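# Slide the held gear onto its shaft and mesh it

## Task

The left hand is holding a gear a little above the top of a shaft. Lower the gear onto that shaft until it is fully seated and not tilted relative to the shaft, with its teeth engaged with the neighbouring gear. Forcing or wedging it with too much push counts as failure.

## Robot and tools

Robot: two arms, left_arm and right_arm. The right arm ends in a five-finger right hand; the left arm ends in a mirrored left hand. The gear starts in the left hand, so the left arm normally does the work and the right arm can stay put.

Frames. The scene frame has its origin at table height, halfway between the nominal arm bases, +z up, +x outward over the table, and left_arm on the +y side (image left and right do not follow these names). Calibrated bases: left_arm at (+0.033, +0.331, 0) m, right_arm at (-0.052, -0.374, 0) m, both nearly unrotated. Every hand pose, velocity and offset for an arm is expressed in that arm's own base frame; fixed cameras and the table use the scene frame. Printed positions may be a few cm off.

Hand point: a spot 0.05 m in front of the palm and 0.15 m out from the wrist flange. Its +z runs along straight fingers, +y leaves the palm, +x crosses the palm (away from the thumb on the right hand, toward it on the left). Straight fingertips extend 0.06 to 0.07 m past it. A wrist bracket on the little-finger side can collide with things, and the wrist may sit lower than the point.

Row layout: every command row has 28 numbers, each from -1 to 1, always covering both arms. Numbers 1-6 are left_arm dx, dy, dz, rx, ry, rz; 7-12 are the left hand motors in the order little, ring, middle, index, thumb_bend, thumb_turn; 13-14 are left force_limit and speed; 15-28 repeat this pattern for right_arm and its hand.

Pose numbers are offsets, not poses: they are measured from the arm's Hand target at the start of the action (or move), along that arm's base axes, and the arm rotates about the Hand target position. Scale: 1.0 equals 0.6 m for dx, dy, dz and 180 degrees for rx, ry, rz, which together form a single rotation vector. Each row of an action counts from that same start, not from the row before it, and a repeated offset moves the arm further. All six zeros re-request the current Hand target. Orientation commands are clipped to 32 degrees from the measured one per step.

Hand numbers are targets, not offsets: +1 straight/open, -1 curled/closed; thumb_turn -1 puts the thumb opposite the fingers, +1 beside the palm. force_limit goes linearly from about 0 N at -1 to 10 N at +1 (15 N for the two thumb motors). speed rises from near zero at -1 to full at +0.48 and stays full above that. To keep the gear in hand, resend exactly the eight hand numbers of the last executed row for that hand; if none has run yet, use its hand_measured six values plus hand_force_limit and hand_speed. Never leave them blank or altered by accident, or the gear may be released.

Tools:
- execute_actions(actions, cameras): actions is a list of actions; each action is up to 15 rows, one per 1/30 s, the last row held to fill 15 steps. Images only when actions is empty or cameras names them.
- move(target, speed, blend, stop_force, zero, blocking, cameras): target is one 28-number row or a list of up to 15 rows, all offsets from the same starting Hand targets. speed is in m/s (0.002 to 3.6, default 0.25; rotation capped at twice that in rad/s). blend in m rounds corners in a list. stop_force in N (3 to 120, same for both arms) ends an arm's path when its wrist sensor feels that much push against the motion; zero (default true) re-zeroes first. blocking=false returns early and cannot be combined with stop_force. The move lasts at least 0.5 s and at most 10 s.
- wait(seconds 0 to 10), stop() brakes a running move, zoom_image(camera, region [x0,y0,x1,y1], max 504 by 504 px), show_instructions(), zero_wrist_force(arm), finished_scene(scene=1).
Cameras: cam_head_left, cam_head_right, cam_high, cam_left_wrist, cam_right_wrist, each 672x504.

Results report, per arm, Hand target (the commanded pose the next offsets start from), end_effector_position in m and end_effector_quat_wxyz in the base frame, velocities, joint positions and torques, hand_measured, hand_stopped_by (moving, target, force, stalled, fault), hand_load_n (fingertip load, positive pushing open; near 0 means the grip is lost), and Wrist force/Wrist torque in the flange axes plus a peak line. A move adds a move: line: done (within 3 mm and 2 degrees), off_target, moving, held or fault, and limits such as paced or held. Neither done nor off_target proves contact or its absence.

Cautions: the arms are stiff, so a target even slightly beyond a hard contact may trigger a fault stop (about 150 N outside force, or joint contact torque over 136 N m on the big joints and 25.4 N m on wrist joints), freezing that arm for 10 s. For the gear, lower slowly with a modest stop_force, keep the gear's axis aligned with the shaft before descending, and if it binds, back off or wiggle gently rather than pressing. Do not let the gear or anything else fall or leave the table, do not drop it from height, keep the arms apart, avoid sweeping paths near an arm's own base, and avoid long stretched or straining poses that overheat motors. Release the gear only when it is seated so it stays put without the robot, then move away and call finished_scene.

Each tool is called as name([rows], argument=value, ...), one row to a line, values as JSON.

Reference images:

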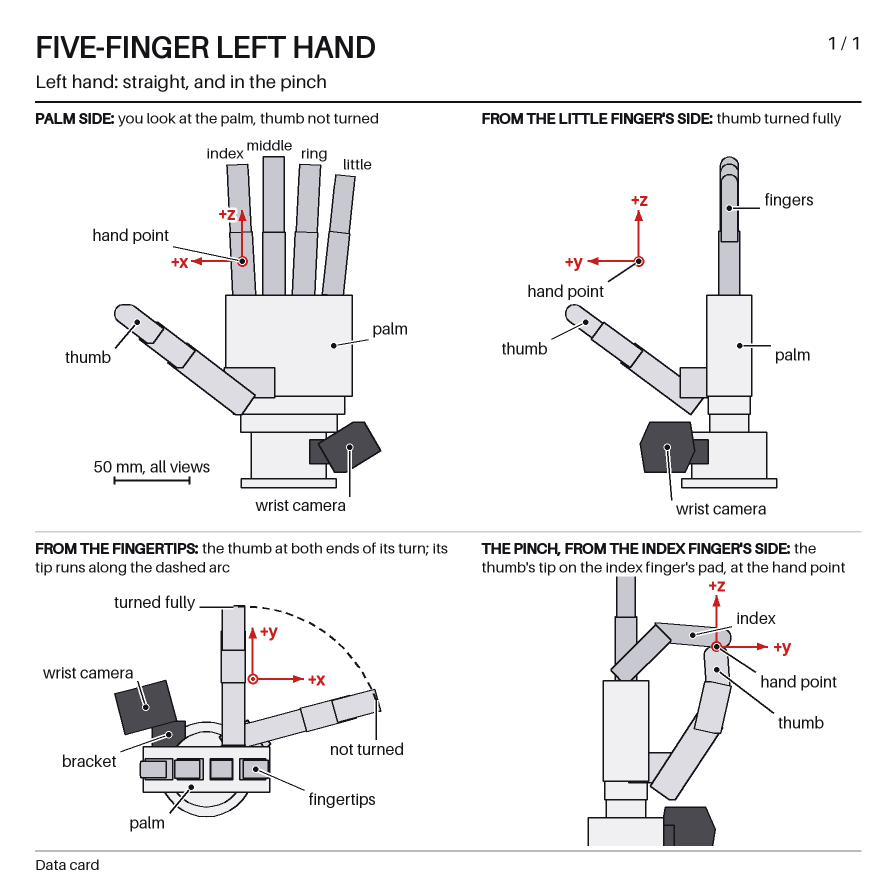

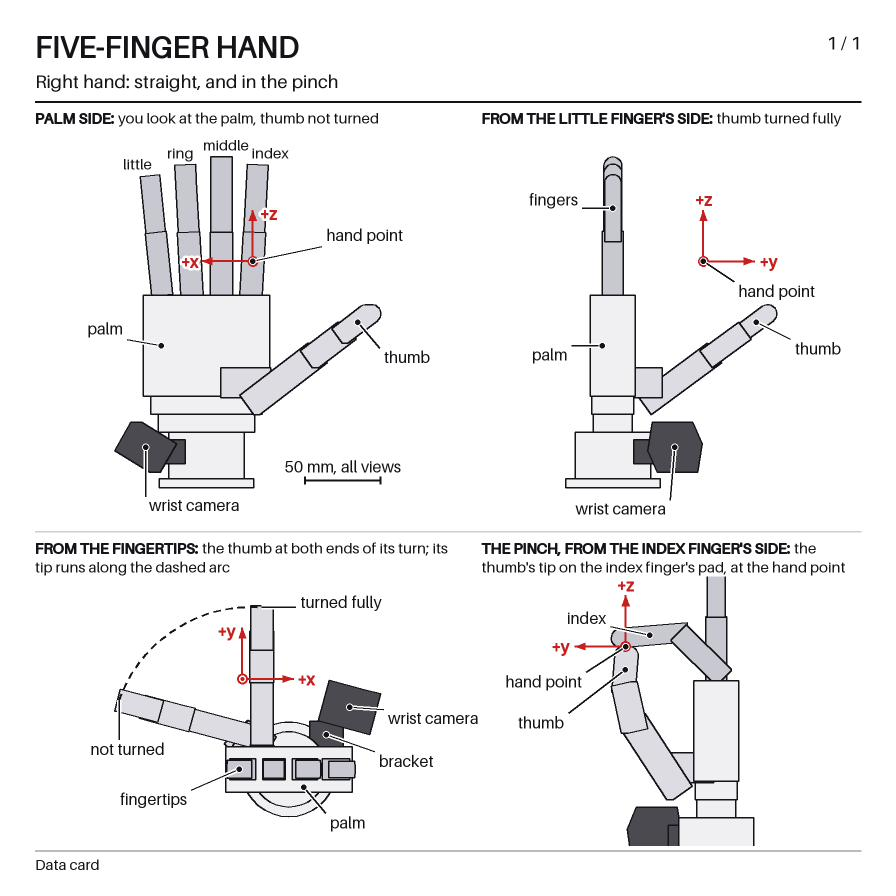

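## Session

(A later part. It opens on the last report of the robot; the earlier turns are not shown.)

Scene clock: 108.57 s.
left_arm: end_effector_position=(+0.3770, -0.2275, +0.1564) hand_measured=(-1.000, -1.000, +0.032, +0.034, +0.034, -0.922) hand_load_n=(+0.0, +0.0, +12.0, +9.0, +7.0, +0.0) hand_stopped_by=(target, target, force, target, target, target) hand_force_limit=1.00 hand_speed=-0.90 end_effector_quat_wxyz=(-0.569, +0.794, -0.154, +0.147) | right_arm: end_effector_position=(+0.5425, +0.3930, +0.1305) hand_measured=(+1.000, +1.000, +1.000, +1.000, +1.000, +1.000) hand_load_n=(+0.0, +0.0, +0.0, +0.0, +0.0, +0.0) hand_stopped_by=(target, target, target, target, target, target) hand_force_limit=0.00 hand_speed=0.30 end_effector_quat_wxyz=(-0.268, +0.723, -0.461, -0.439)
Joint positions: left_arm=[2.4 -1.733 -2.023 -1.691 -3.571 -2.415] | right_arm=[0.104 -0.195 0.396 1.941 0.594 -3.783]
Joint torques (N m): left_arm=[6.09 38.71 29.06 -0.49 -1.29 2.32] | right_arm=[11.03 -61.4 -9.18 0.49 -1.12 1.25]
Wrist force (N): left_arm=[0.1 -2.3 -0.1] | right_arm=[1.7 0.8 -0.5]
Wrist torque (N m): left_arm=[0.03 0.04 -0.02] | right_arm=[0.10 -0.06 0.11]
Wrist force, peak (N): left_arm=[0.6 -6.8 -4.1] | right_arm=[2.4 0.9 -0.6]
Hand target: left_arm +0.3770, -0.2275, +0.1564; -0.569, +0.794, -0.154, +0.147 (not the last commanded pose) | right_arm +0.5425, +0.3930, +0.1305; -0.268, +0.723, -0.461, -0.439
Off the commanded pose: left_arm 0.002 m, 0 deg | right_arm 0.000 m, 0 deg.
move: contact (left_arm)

move([
  [0.0004,0.0003,0.0012,0,0,0.0083,-1.0,-1.0,0.032,0.032,0.032,-0.922,1.0,-0.9, 0,0,0,0,0,0,1,1,1,1,1,1,0.0,0.3],
], speed=0.05)

move([
  [0,0,-0.005,0,0,0,-1.0,-1.0,0.032,0.032,0.032,-0.922,1.0,-0.9, 0,0,0,0,0,0,1,1,1,1,1,1,0.0,0.3],
], speed=0.008, stop_force=5, zero=false)

Scene clock: 110.80 s.
left_arm: end_effector_position=(+0.3773, -0.2273, +0.1571) hand_measured=(-1.000, -1.000, +0.032, +0.034, +0.034, -0.922) hand_load_n=(+0.0, +0.0, +12.0, +9.0, +5.5, -0.5) hand_stopped_by=(target, target, force, target, target, target) hand_force_limit=1.00 hand_speed=-0.90 end_effector_quat_wxyz=(-0.571, +0.796, -0.143, +0.140) end_effector_velocity=(+0.001, -0.001, +0.001) end_effector_angular_velocity=(-0.002, -0.002, -0.002) | right_arm: end_effector_position=(+0.5425, +0.3930, +0.1305) hand_measured=(+1.000, +1.000, +1.000, +1.000, +1.000, +1.000) hand_load_n=(+0.0, +0.0, +0.0, +0.0, +0.0, +0.0) hand_stopped_by=(target, target, target, target, target, target) hand_force_limit=0.00 hand_speed=0.30 end_effector_quat_wxyz=(-0.268, +0.723, -0.461, -0.439)
Joint positions: left_arm=[2.402 -1.745 -1.997 -1.741 -3.588 -2.456] | right_arm=[0.104 -0.195 0.396 1.941 0.594 -3.783]
Joint velocities: left_arm=[0 0.002 -0.001 0.006 0.001 0.005] | right_arm=[within noise]
Joint torques (N m): left_arm=[6.37 27.25 4.25 3.75 3.28 2.65] | right_arm=[10.01 -61.89 -8.48 0.46 -1.32 1.19]
Wrist force (N): left_arm=[0.0 0.2 -0.1] | right_arm=[2.0 0.4 -0.5]
Wrist torque (N m): left_arm=[0.04 -0.01 0.01] | right_arm=[0.05 -0.09 0.12]
Wrist force, peak (N): left_arm=[0.3 -2.6 -0.3] | right_arm=[2.4 0.8 -0.4]
Hand target: left_arm +0.3773, -0.2273, +0.1571; -0.571, +0.796, -0.143, +0.140 | right_arm +0.5425, +0.3930, +0.1305; -0.268, +0.723, -0.461, -0.439
Off the commanded pose: left_arm 0.000 m, 0 deg | right_arm 0.000 m, 0 deg.
move: done

Scene clock: 111.90 s.
left_arm: end_effector_position=(+0.3772, -0.2273, +0.1540) hand_measured=(-1.000, -1.000, +0.032, +0.034, +0.034, -0.922) hand_load_n=(+0.0, +0.0, +11.5, +9.0, +5.5, -0.5) hand_stopped_by=(target, target, force, target, target, target) hand_force_limit=1.00 hand_speed=-0.90 end_effector_quat_wxyz=(-0.571, +0.796, -0.143, +0.140) | right_arm: end_effector_position=(+0.5425, +0.3930, +0.1305) hand_measured=(+1.000, +1.000, +1.000, +1.000, +1.000, +1.000) hand_load_n=(+0.0, +0.0, +0.0, +0.0, +0.0, +0.0) hand_stopped_by=(target, target, target, target, target, target) hand_force_limit=0.00 hand_speed=0.30 end_effector_quat_wxyz=(-0.268, +0.723, -0.461, -0.439)
Joint positions: left_arm=[2.402 -1.75 -2.001 -1.733 -3.587 -2.455] | right_arm=[0.104 -0.195 0.396 1.941 0.594 -3.783]
Joint torques (N m): left_arm=[-4.05 29.11 13.47 -0.82 3.09 2.57] | right_arm=[9.98 -61.32 -8.08 0.3 -1.26 1.27]
Wrist force (N): left_arm=[0.4 0.2 -0.2] | right_arm=[2.3 0.8 -0.7]
Wrist torque (N m): left_arm=[0.02 0.00 -0.05] | right_arm=[0.11 -0.13 0.14]
Wrist force, peak (N): left_arm=[0.6 0.3 0.0] | right_arm=[2.3 0.8 -0.7]
Hand target: left_arm +0.3773, -0.2273, +0.1541; -0.571, +0.796, -0.143, +0.140 | right_arm +0.5425, +0.3930, +0.1305; -0.268, +0.723, -0.461, -0.439
Off the commanded pose: left_arm 0.000 m, 0 deg | right_arm 0.000 m, 0 deg.
move: done

move([
  [0,0,-0.015,0,0,0,-1.0,-1.0,0.032,0.032,0.032,-0.922,1.0,-0.9, 0,0,0,0,0,0,1,1,1,1,1,1,0.0,0.3],
], speed=0.01, stop_force=6, zero=false, cameras=["cam_right_wrist","cam_left_wrist"])

zoom_image(camera="cam_right_wrist", region=[310, 225, 390, 305])

Scene clock: 114.63 s.
left_arm: end_effector_position=(+0.3772, -0.2272, +0.1450) hand_measured=(-1.000, -1.000, +0.032, +0.034, +0.034, -0.922) hand_load_n=(+0.5, +0.0, +11.5, +9.0, +5.5, +0.0) hand_stopped_by=(target, target, force, target, target, target) hand_force_limit=1.00 hand_speed=-0.90 end_effector_quat_wxyz=(-0.571, +0.796, -0.143, +0.140) | right_arm: end_effector_position=(+0.5425, +0.3930, +0.1305) hand_measured=(+1.000, +1.000, +1.000, +1.000, +1.000, +1.000) hand_load_n=(+0.0, +0.0, +0.0, +0.0, +0.0, +0.0) hand_stopped_by=(target, target, target, target, target, target) hand_force_limit=0.00 hand_speed=0.30 end_effector_quat_wxyz=(-0.268, +0.723, -0.461, -0.439)
Joint positions: left_arm=[2.402 -1.763 -2.013 -1.708 -3.587 -2.455] | right_arm=[0.104 -0.195 0.396 1.941 0.594 -3.783]
Joint torques (N m): left_arm=[-2.93 38.9 15.58 -1.13 2.3 -2.58] | right_arm=[8.67 -61.03 -7.98 0.49 -1.29 1.15]
Wrist force (N): left_arm=[1.0 0.1 -0.7] | right_arm=[2.2 0.7 -0.7]
Wrist torque (N m): left_arm=[0.01 0.02 -0.08] | right_arm=[0.10 -0.11 0.14]
Wrist force, peak (N): left_arm=[1.4 -0.6 -1.1] | right_arm=[2.5 0.9 -0.6]
Hand target: left_arm +0.3773, -0.2273, +0.1451; -0.571, +0.796, -0.143, +0.140 | right_arm +0.5425, +0.3930, +0.1305; -0.268, +0.723, -0.461, -0.439
Off the commanded pose: left_arm 0.000 m, 0 deg | right_arm 0.000 m, 0 deg.
move: done
Images, in order (width x height): cam_left_wrist 672x504, cam_right_wrist 672x504.

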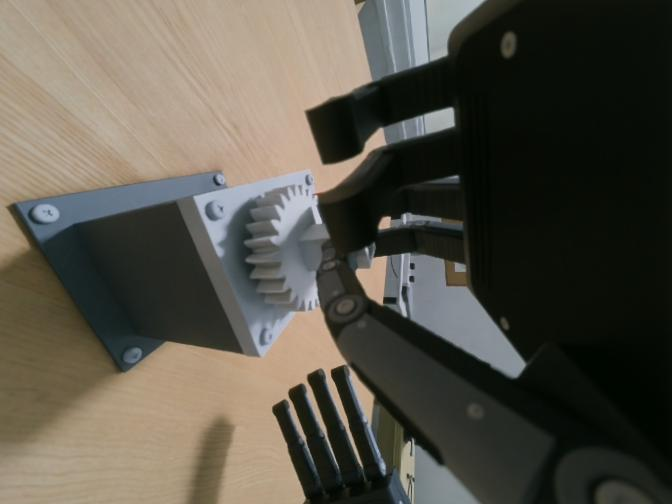

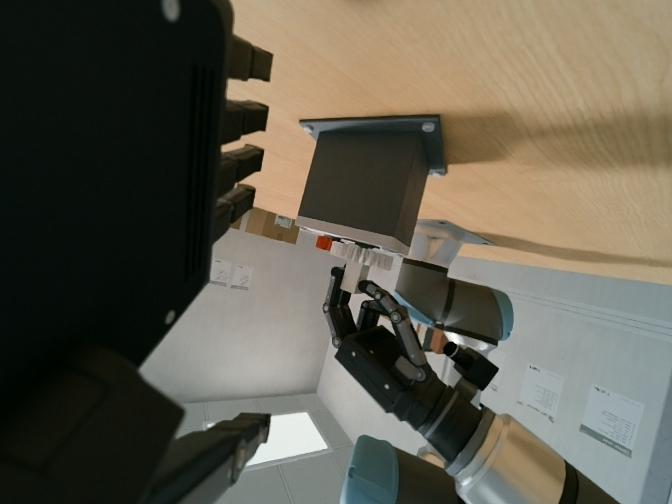

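Scaled by 6.300 from the camera's 672x504 image, which has a finer 960x720 frame.

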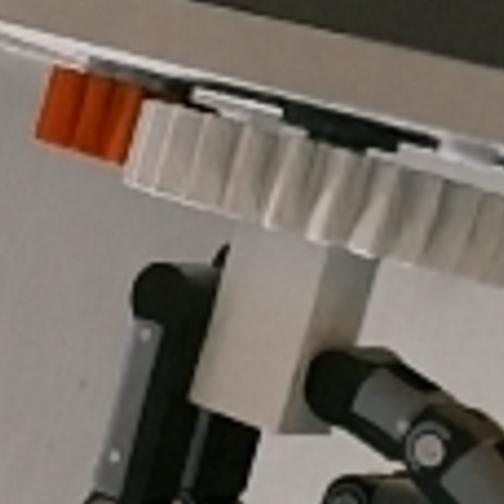

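move([
  [0,0,-0.009,0,0,0,-1.0,-1.0,0.032,0.032,0.032,-0.922,1.0,-0.9, 0,0,0,0,0,0,1,1,1,1,1,1,0.0,0.3],
], speed=0.008, stop_force=6, zero=false, cameras=["cam_right_wrist","cam_left_wrist"])

zoom_image(camera="cam_right_wrist", region=[310, 225, 390, 305])

Scene clock: 116.23 s.
left_arm: end_effector_position=(+0.3772, -0.2273, +0.1451) hand_measured=(-1.000, -1.000, +0.032, +0.034, +0.034, -0.922) hand_load_n=(+0.0, +0.0, +11.5, +9.0, +5.5, +0.0) hand_stopped_by=(target, target, force, target, target, target) hand_force_limit=1.00 hand_speed=-0.90 end_effector_quat_wxyz=(-0.571, +0.796, -0.143, +0.140) | right_arm: end_effector_position=(+0.5425, +0.3930, +0.1305) hand_measured=(+1.000, +1.000, +1.000, +1.000, +1.000, +1.000) hand_load_n=(-0.5, +0.0, +0.0, +0.0, +0.0, +0.0) hand_stopped_by=(target, target, target, target, target, target) hand_force_limit=0.00 hand_speed=0.30 end_effector_quat_wxyz=(-0.268, +0.723, -0.461, -0.439)
Joint positions: left_arm=[2.402 -1.763 -2.013 -1.708 -3.587 -2.455] | right_arm=[0.104 -0.195 0.396 1.941 0.594 -3.783]
Joint torques (N m): left_arm=[-0.96 40.44 29.2 -1 2.05 -2.52] | right_arm=[9.29 -61.65 -8.68 0.38 -1.48 1.25]
Wrist force (N): left_arm=[0.8 0.4 -0.6] | right_arm=[2.3 0.7 -0.7]
Wrist torque (N m): left_arm=[0.00 0.01 -0.07] | right_arm=[0.10 -0.14 0.15]
Wrist force, peak (N): left_arm=[1.0 1.9 -0.4] | right_arm=[2.4 0.7 -0.8]
Hand target: left_arm +0.3772, -0.2273, +0.1451; -0.571, +0.796, -0.143, +0.140 (not the last commanded pose) | right_arm +0.5425, +0.3930, +0.1305; -0.268, +0.723, -0.461, -0.439
Off the commanded pose: left_arm 0.005 m, 0 deg | right_arm 0.000 m, 0 deg.
move: held (left_arm; a check stopped the path); limits=held
pose unreachable (left arm): on one or more control steps of this call, first in action 0 (counted from 0), this arm could not follow its commanded pose, so it was not sent that pose on those steps. It may still have moved: this result reports where it is.
cause: moving toward the commanded pose would bring a part of the arm too close to another arm (a part of this arm just beyond joint 5 (wrist 2) and a part of the right arm just beyond its joint 2 (shoulder lift), where that arm would come to rest).
Images, in order (width x height): cam_left_wrist 672x504, cam_right_wrist 672x504.

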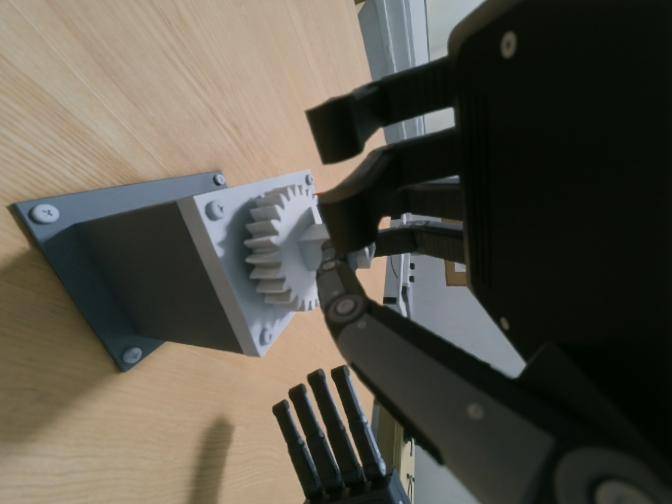

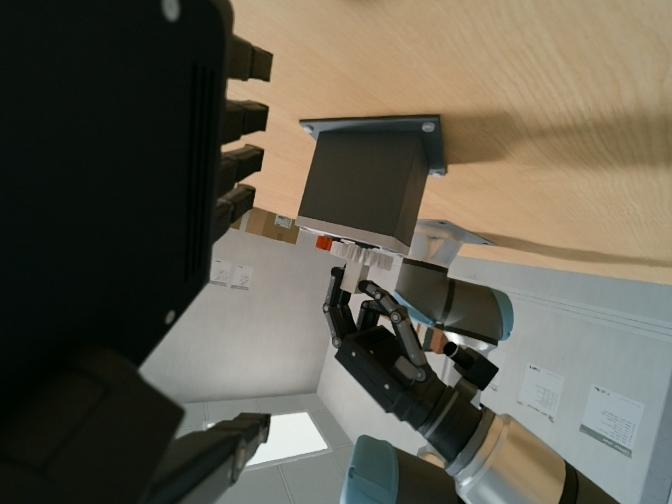

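Scaled by 6.300 from the camera's 672x504 image, which has a finer 960x720 frame.

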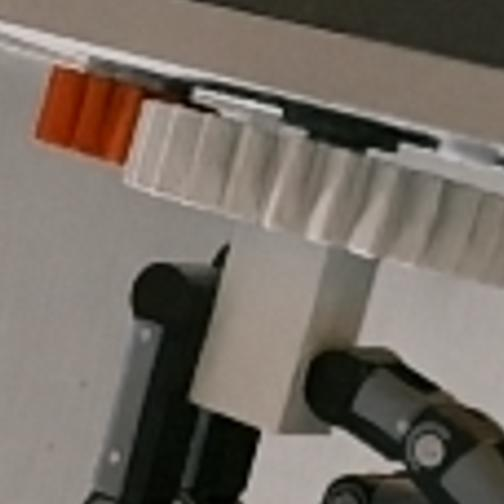

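move([
  [0,0,0,0,0,0,-1.0,-1.0,0.032,0.032,0.032,-0.922,1.0,-0.9, 0.0,-0.10,0,0,0,0,1,1,1,1,1,1,0.0,0.3],
], speed=0.2)

move([
  [0,0,-0.009,0,0,0,-1.0,-1.0,0.032,0.032,0.032,-0.922,1.0,-0.9, 0,0,0,0,0,0,1,1,1,1,1,1,0.0,0.3],
], speed=0.008, stop_force=6, zero=false, cameras=["cam_right_wrist","cam_left_wrist"])

Scene clock: 118.10 s.
left_arm: end_effector_position=(+0.3772, -0.2273, +0.1451) hand_measured=(-1.000, -1.000, +0.032, +0.034, +0.034, -0.922) hand_load_n=(+0.0, +0.0, +12.0, +9.0, +5.5, +0.0) hand_stopped_by=(target, target, force, target, target, target) hand_force_limit=1.00 hand_speed=-0.90 end_effector_quat_wxyz=(-0.571, +0.796, -0.143, +0.140) | right_arm: end_effector_position=(+0.5425, +0.3330, +0.1305) hand_measured=(+1.000, +1.000, +1.000, +1.000, +1.000, +1.000) hand_load_n=(+0.0, +0.0, +0.0, +0.0, +0.0, +0.0) hand_stopped_by=(target, target, target, target, target, target) hand_force_limit=0.00 hand_speed=0.30 end_effector_quat_wxyz=(-0.268, +0.723, -0.461, -0.439)
Joint positions: left_arm=[2.402 -1.763 -2.013 -1.708 -3.587 -2.455] | right_arm=[0.02 -0.283 0.601 1.921 0.643 -3.901]
Joint torques (N m): left_arm=[-0.91 39.08 29.72 -1.02 1.9 -2.39] | right_arm=[9.49 -50.3 -18.2 3.03 -1.99 0.06]
Wrist force (N): left_arm=[0.9 1.5 -0.4] | right_arm=[2.3 0.5 -0.8]
Wrist torque (N m): left_arm=[0.04 -0.01 -0.07] | right_arm=[0.07 -0.12 -0.03]
Wrist force, peak (N): left_arm=[0.9 1.5 -0.3] | right_arm=[2.8 1.5 -1.7]
Hand target: left_arm +0.3772, -0.2273, +0.1451; -0.571, +0.796, -0.143, +0.140 | right_arm +0.5425, +0.3330, +0.1305; -0.268, +0.723, -0.461, -0.439
Off the commanded pose: left_arm 0.000 m, 0 deg | right_arm 0.000 m, 0 deg.
move: done

Scene clock: 119.53 s.
left_arm: end_effector_position=(+0.3773, -0.2273, +0.1426) hand_measured=(-1.000, -1.000, +0.032, +0.034, +0.034, -0.922) hand_load_n=(+0.0, +0.0, +11.5, +8.5, +6.5, -0.5) hand_stopped_by=(target, target, force, target, target, target) hand_force_limit=1.00 hand_speed=-0.90 end_effector_quat_wxyz=(-0.571, +0.796, -0.143, +0.140) | right_arm: end_effector_position=(+0.5425, +0.3330, +0.1305) hand_measured=(+1.000, +1.000, +1.000, +1.000, +1.000, +1.000) hand_load_n=(+0.0, +0.0, +0.0, +0.0, +0.0, +0.0) hand_stopped_by=(target, target, target, target, target, target) hand_force_limit=0.00 hand_speed=0.30 end_effector_quat_wxyz=(-0.268, +0.723, -0.461, -0.439)
Joint positions: left_arm=[2.402 -1.767 -2.016 -1.701 -3.587 -2.456] | right_arm=[0.02 -0.283 0.601 1.921 0.643 -3.901]
Joint torques (N m): left_arm=[-1.41 40.37 29.69 -0.73 -0.91 -2.45] | right_arm=[12.21 -48.1 -8.63 4.78 0.05 -1.35]
Wrist force (N): left_arm=[0.0 0.2 -0.1] | right_arm=[2.0 0.6 -1.1]
Wrist torque (N m): left_arm=[0.05 -0.02 -0.03] | right_arm=[0.11 -0.07 -0.04]
Wrist force, peak (N): left_arm=[-2.6 -15.1 -3.0] | right_arm=[2.5 0.6 -0.7]
Hand target: left_arm +0.3773, -0.2273, +0.1426; -0.571, +0.796, -0.143, +0.140 (not the last commanded pose) | right_arm +0.5425, +0.3330, +0.1305; -0.268, +0.723, -0.461, -0.439
Off the commanded pose: left_arm 0.003 m, 0 deg | right_arm 0.000 m, 0 deg.
move: contact (left_arm)
Images, in order (width x height): cam_left_wrist 672x504, cam_right_wrist 672x504.

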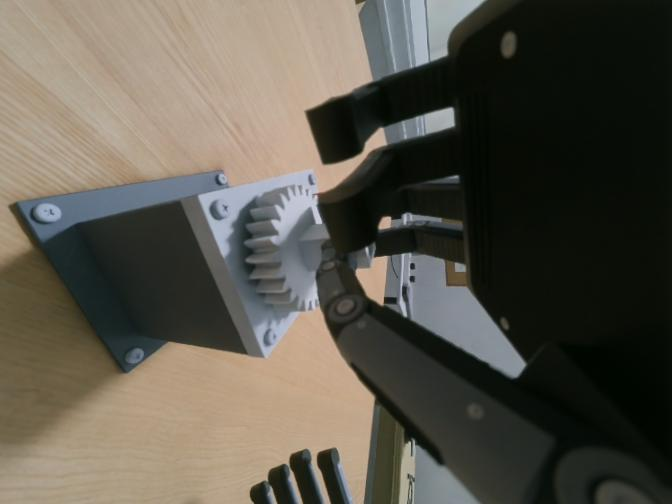

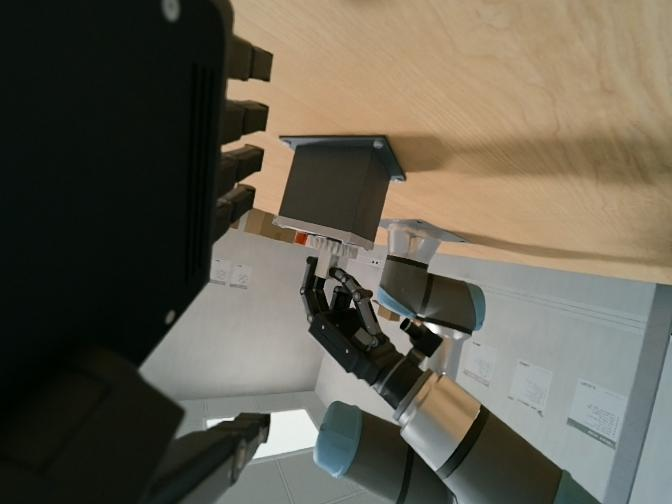

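zoom_image(camera="cam_right_wrist", region=[285, 220, 365, 290])

zoom_image(camera="cam_left_wrist", region=[190, 160, 330, 360])

Scaled by 6.300 from the camera's 672x504 image, which has a finer 960x720 frame.

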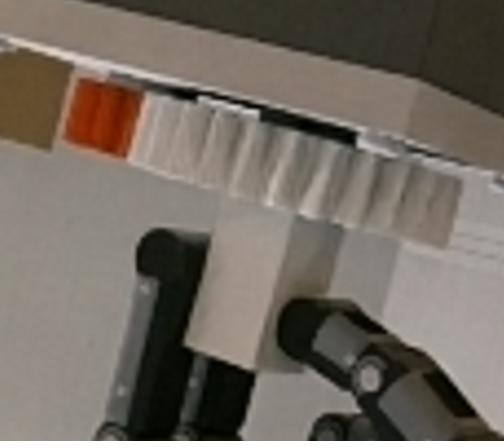

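Scaled by 2.520 from the camera's 672x504 image, which has a finer 960x720 frame.

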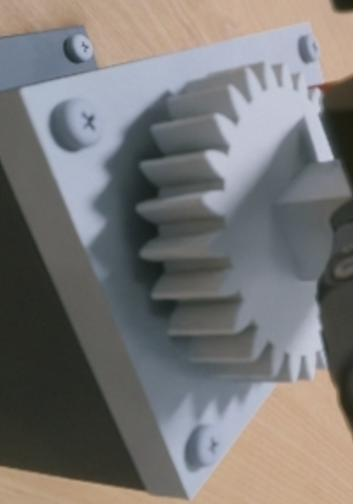

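move([
  [0,0,-0.0015,0,0,0,-1.0,-1.0,0.032,0.032,0.032,-0.922,1.0,-0.9, 0,0,0,0,0,0,1,1,1,1,1,1,0.0,0.3],
], speed=0.003, stop_force=5, zero=false)

move([
  [0,0,0,0,0,0,-1.0,-1.0,0.35,0.35,0.18,-0.922,1.0,-0.8, 0,0,0,0,0,0,1,1,1,1,1,1,0.0,0.3],
], cameras=["cam_right_wrist","cam_left_wrist"])

zoom_image(camera="cam_right_wrist", region=[285, 220, 365, 290])

Scene clock: 123.47 s.
left_arm: end_effector_position=(+0.3774, -0.2274, +0.1425) hand_measured=(-1.000, -1.000, +0.032, +0.034, +0.034, -0.922) hand_load_n=(+0.0, +0.0, +12.0, +9.0, +6.0, -0.5) hand_stopped_by=(target, target, force, target, target, target) hand_force_limit=1.00 hand_speed=-0.90 end_effector_quat_wxyz=(-0.571, +0.796, -0.143, +0.140) | right_arm: end_effector_position=(+0.5425, +0.3330, +0.1305) hand_measured=(+1.000, +1.000, +1.000, +1.000, +1.000, +1.000) hand_load_n=(+0.0, +0.0, +0.0, -0.5, +0.0, +0.5) hand_stopped_by=(target, target, target, target, target, target) hand_force_limit=0.00 hand_speed=0.30 end_effector_quat_wxyz=(-0.268, +0.723, -0.461, -0.439)
Joint positions: left_arm=[2.402 -1.767 -2.016 -1.7 -3.587 -2.456] | right_arm=[0.02 -0.283 0.601 1.921 0.643 -3.901]
Joint torques (N m): left_arm=[-1.8 38.04 28.02 -0.75 -0.91 -1.92] | right_arm=[12.93 -49.03 -8.71 4.53 -0.04 -1.41]
Wrist force (N): left_arm=[-1.4 -7.1 -1.4] | right_arm=[2.5 0.8 -0.8]
Wrist torque (N m): left_arm=[-0.09 -0.02 0.03] | right_arm=[0.11 -0.16 0.00]
Wrist force, peak (N): left_arm=[-2.0 -10.8 -2.7] | right_arm=[2.6 0.3 -1.0]
Hand target: left_arm +0.3774, -0.2274, +0.1425; -0.571, +0.796, -0.143, +0.140 (not the last commanded pose) | right_arm +0.5425, +0.3330, +0.1305; -0.268, +0.723, -0.461, -0.439
Off the commanded pose: left_arm 0.001 m, 0 deg | right_arm 0.000 m, 0 deg.
move: contact (left_arm)

Scene clock: 124.33 s.
left_arm: end_effector_position=(+0.3774, -0.2274, +0.1425) hand_measured=(-1.000, -1.000, +0.350, +0.350, +0.180, -0.922) hand_load_n=(+0.0, +0.0, +0.0, +0.0, +0.0, +0.0) hand_stopped_by=(target, target, target, target, target, target) hand_force_limit=1.00 hand_speed=-0.80 end_effector_quat_wxyz=(-0.571, +0.796, -0.143, +0.140) | right_arm: end_effector_position=(+0.5425, +0.3330, +0.1305) hand_measured=(+1.000, +1.000, +1.000, +1.000, +1.000, +1.000) hand_load_n=(+0.0, +0.0, +0.0, +0.0, +0.0, +0.0) hand_stopped_by=(target, target, target, target, target, target) hand_force_limit=0.00 hand_speed=0.30 end_effector_quat_wxyz=(-0.268, +0.723, -0.461, -0.439)
Joint positions: left_arm=[2.402 -1.767 -2.016 -1.7 -3.587 -2.456] | right_arm=[0.02 -0.283 0.601 1.921 0.643 -3.901]
Joint torques (N m): left_arm=[-2.79 38.58 26.45 -0.87 -0.44 -1.61] | right_arm=[12.53 -48.72 -8.99 4.44 0.02 -1.35]
Wrist force (N): left_arm=[-0.3 0.0 -0.1] | right_arm=[2.0 0.3 -0.8]
Wrist torque (N m): left_arm=[0.04 0.02 -0.04] | right_arm=[0.04 -0.08 -0.04]
Wrist force, peak (N): left_arm=[-1.3 -6.7 -1.1] | right_arm=[2.5 0.7 -0.8]
Hand target: left_arm +0.3774, -0.2274, +0.1425; -0.571, +0.796, -0.143, +0.140 | right_arm +0.5425, +0.3330, +0.1305; -0.268, +0.723, -0.461, -0.439
Off the commanded pose: left_arm 0.000 m, 0 deg | right_arm 0.000 m, 0 deg.
move: done
Images, in order (width x height): cam_left_wrist 672x504, cam_right_wrist 672x504.

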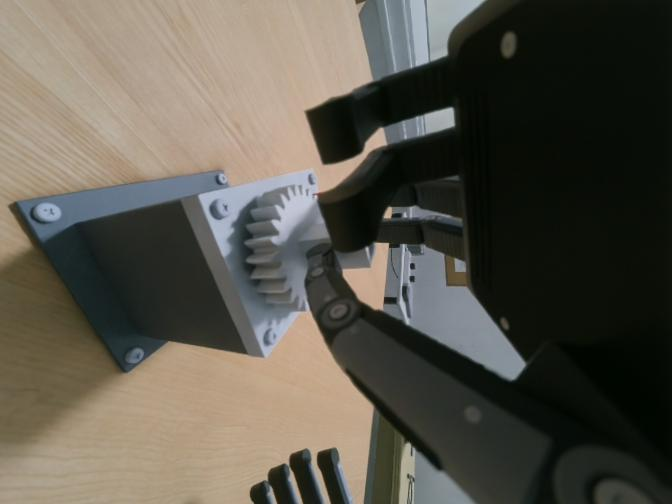

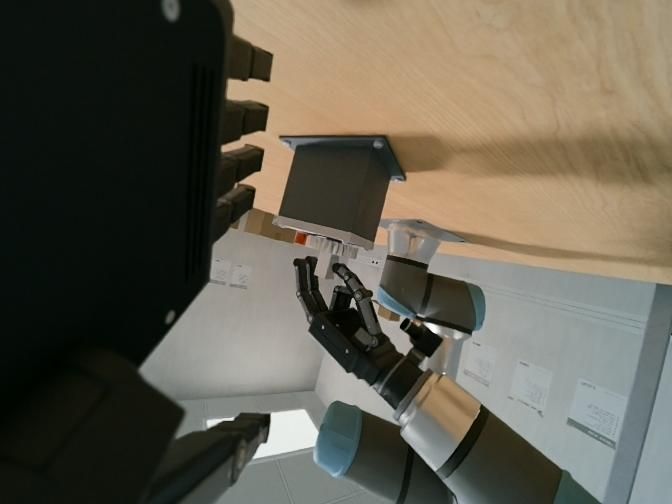

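Scaled by 6.300 from the camera's 672x504 image, which has a finer 960x720 frame.

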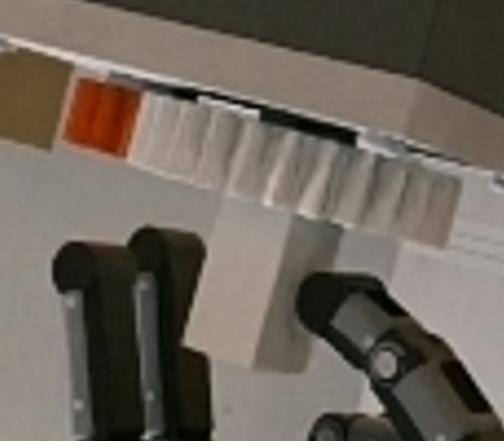

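move([
  [-0.004,-0.0075,0.003,0,0,0,-1.0,-1.0,0.35,0.35,0.18,-0.922,1.0,-0.8, 0,0,0,0,0,0,1,1,1,1,1,1,0.0,0.3],
  [-0.004,-0.0075,0.13,0,0,0,-1.0,-1.0,0.35,0.35,0.18,-0.922,1.0,-0.8, 0,0,0,0,0,0,1,1,1,1,1,1,0.0,0.3],
], speed=[0.03,0.15], blend=[0.001,0], cameras=["cam_right_wrist","cam_left_wrist"])

zoom_image(camera="cam_right_wrist", region=[285, 220, 365, 290])

zoom_image(camera="cam_left_wrist", region=[100, 160, 330, 360])

Scene clock: 126.70 s.
left_arm: end_effector_position=(+0.3750, -0.2319, +0.2205) hand_measured=(-1.000, -1.000, +0.350, +0.350, +0.180, -0.922) hand_load_n=(+0.0, -0.5, +0.0, +0.0, +0.0, +0.0) hand_stopped_by=(target, target, target, target, target, target) hand_force_limit=1.00 hand_speed=-0.80 end_effector_quat_wxyz=(-0.571, +0.796, -0.143, +0.140) | right_arm: end_effector_position=(+0.5425, +0.3330, +0.1305) hand_measured=(+1.000, +1.000, +1.000, +1.000, +1.000, +1.000) hand_load_n=(+0.0, +0.0, +0.0, +0.0, +0.0, +0.0) hand_stopped_by=(target, target, target, target, target, target) hand_force_limit=0.00 hand_speed=0.30 end_effector_quat_wxyz=(-0.268, +0.723, -0.461, -0.439)
Joint positions: left_arm=[2.392 -1.674 -1.892 -1.932 -3.595 -2.473] | right_arm=[0.02 -0.283 0.601 1.921 0.643 -3.901]
Joint torques (N m): left_arm=[-4.88 18.97 5.28 2.27 -0.84 0.78] | right_arm=[12.16 -48.89 -8.64 4.56 -0.1 -1.2]
Wrist force (N): left_arm=[-0.1 -0.2 0.2] | right_arm=[2.3 0.4 -1.0]
Wrist torque (N m): left_arm=[0.00 0.02 0.03] | right_arm=[0.08 -0.11 -0.02]
Wrist force, peak (N): left_arm=[0.0 -1.5 -0.5] | right_arm=[2.6 0.6 -0.6]
Hand target: left_arm +0.3750, -0.2319, +0.2205; -0.571, +0.796, -0.143, +0.140 | right_arm +0.5425, +0.3330, +0.1305; -0.268, +0.723, -0.461, -0.439
Off the commanded pose: left_arm 0.000 m, 0 deg | right_arm 0.000 m, 0 deg.
move: done
Images, in order (width x height): cam_left_wrist 672x504, cam_right_wrist 672x504.

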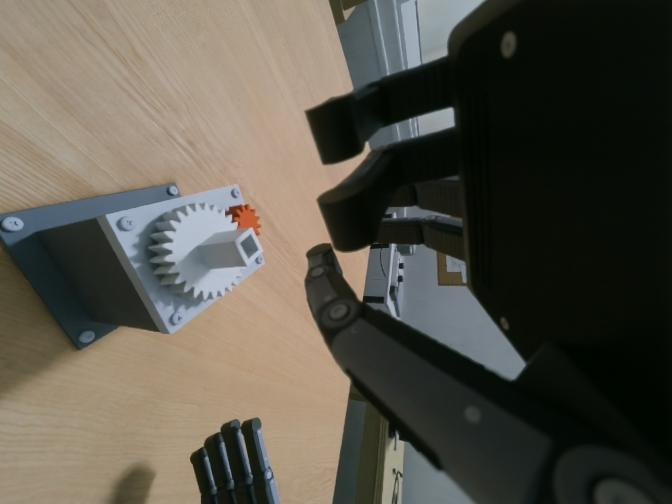

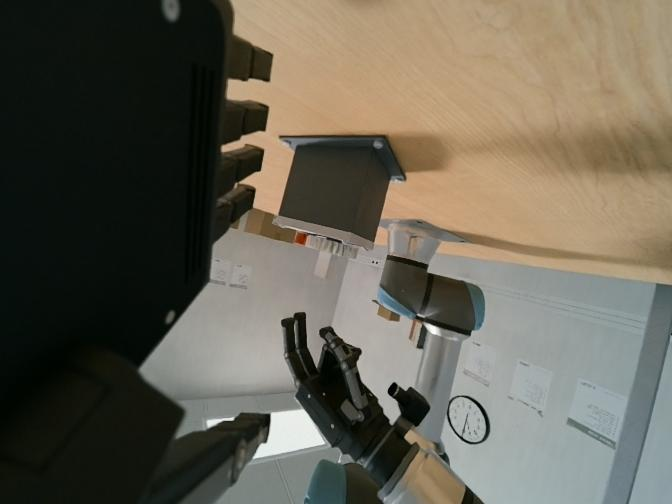

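Scaled by 6.300 from the camera's 672x504 image, which has a finer 960x720 frame.

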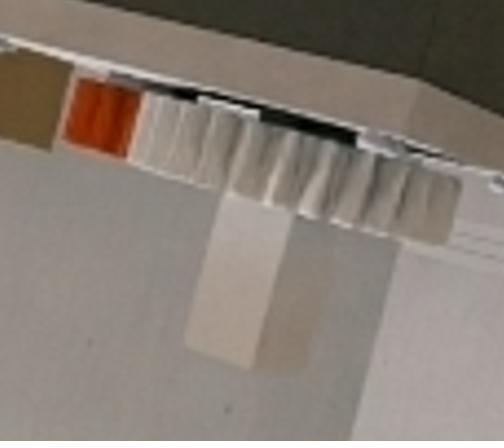

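Scaled by 2.191 from the camera's 672x504 image, which has a finer 960x720 frame.

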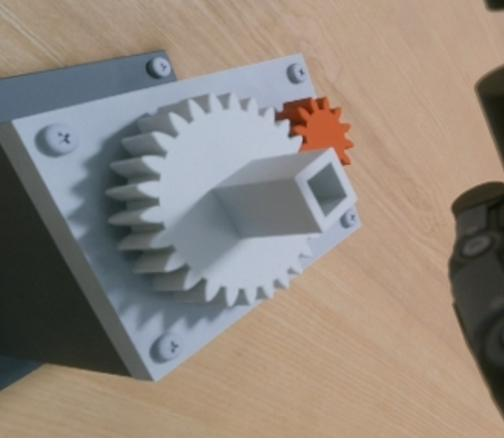

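finished_scene()

The scene is finished: the task was done.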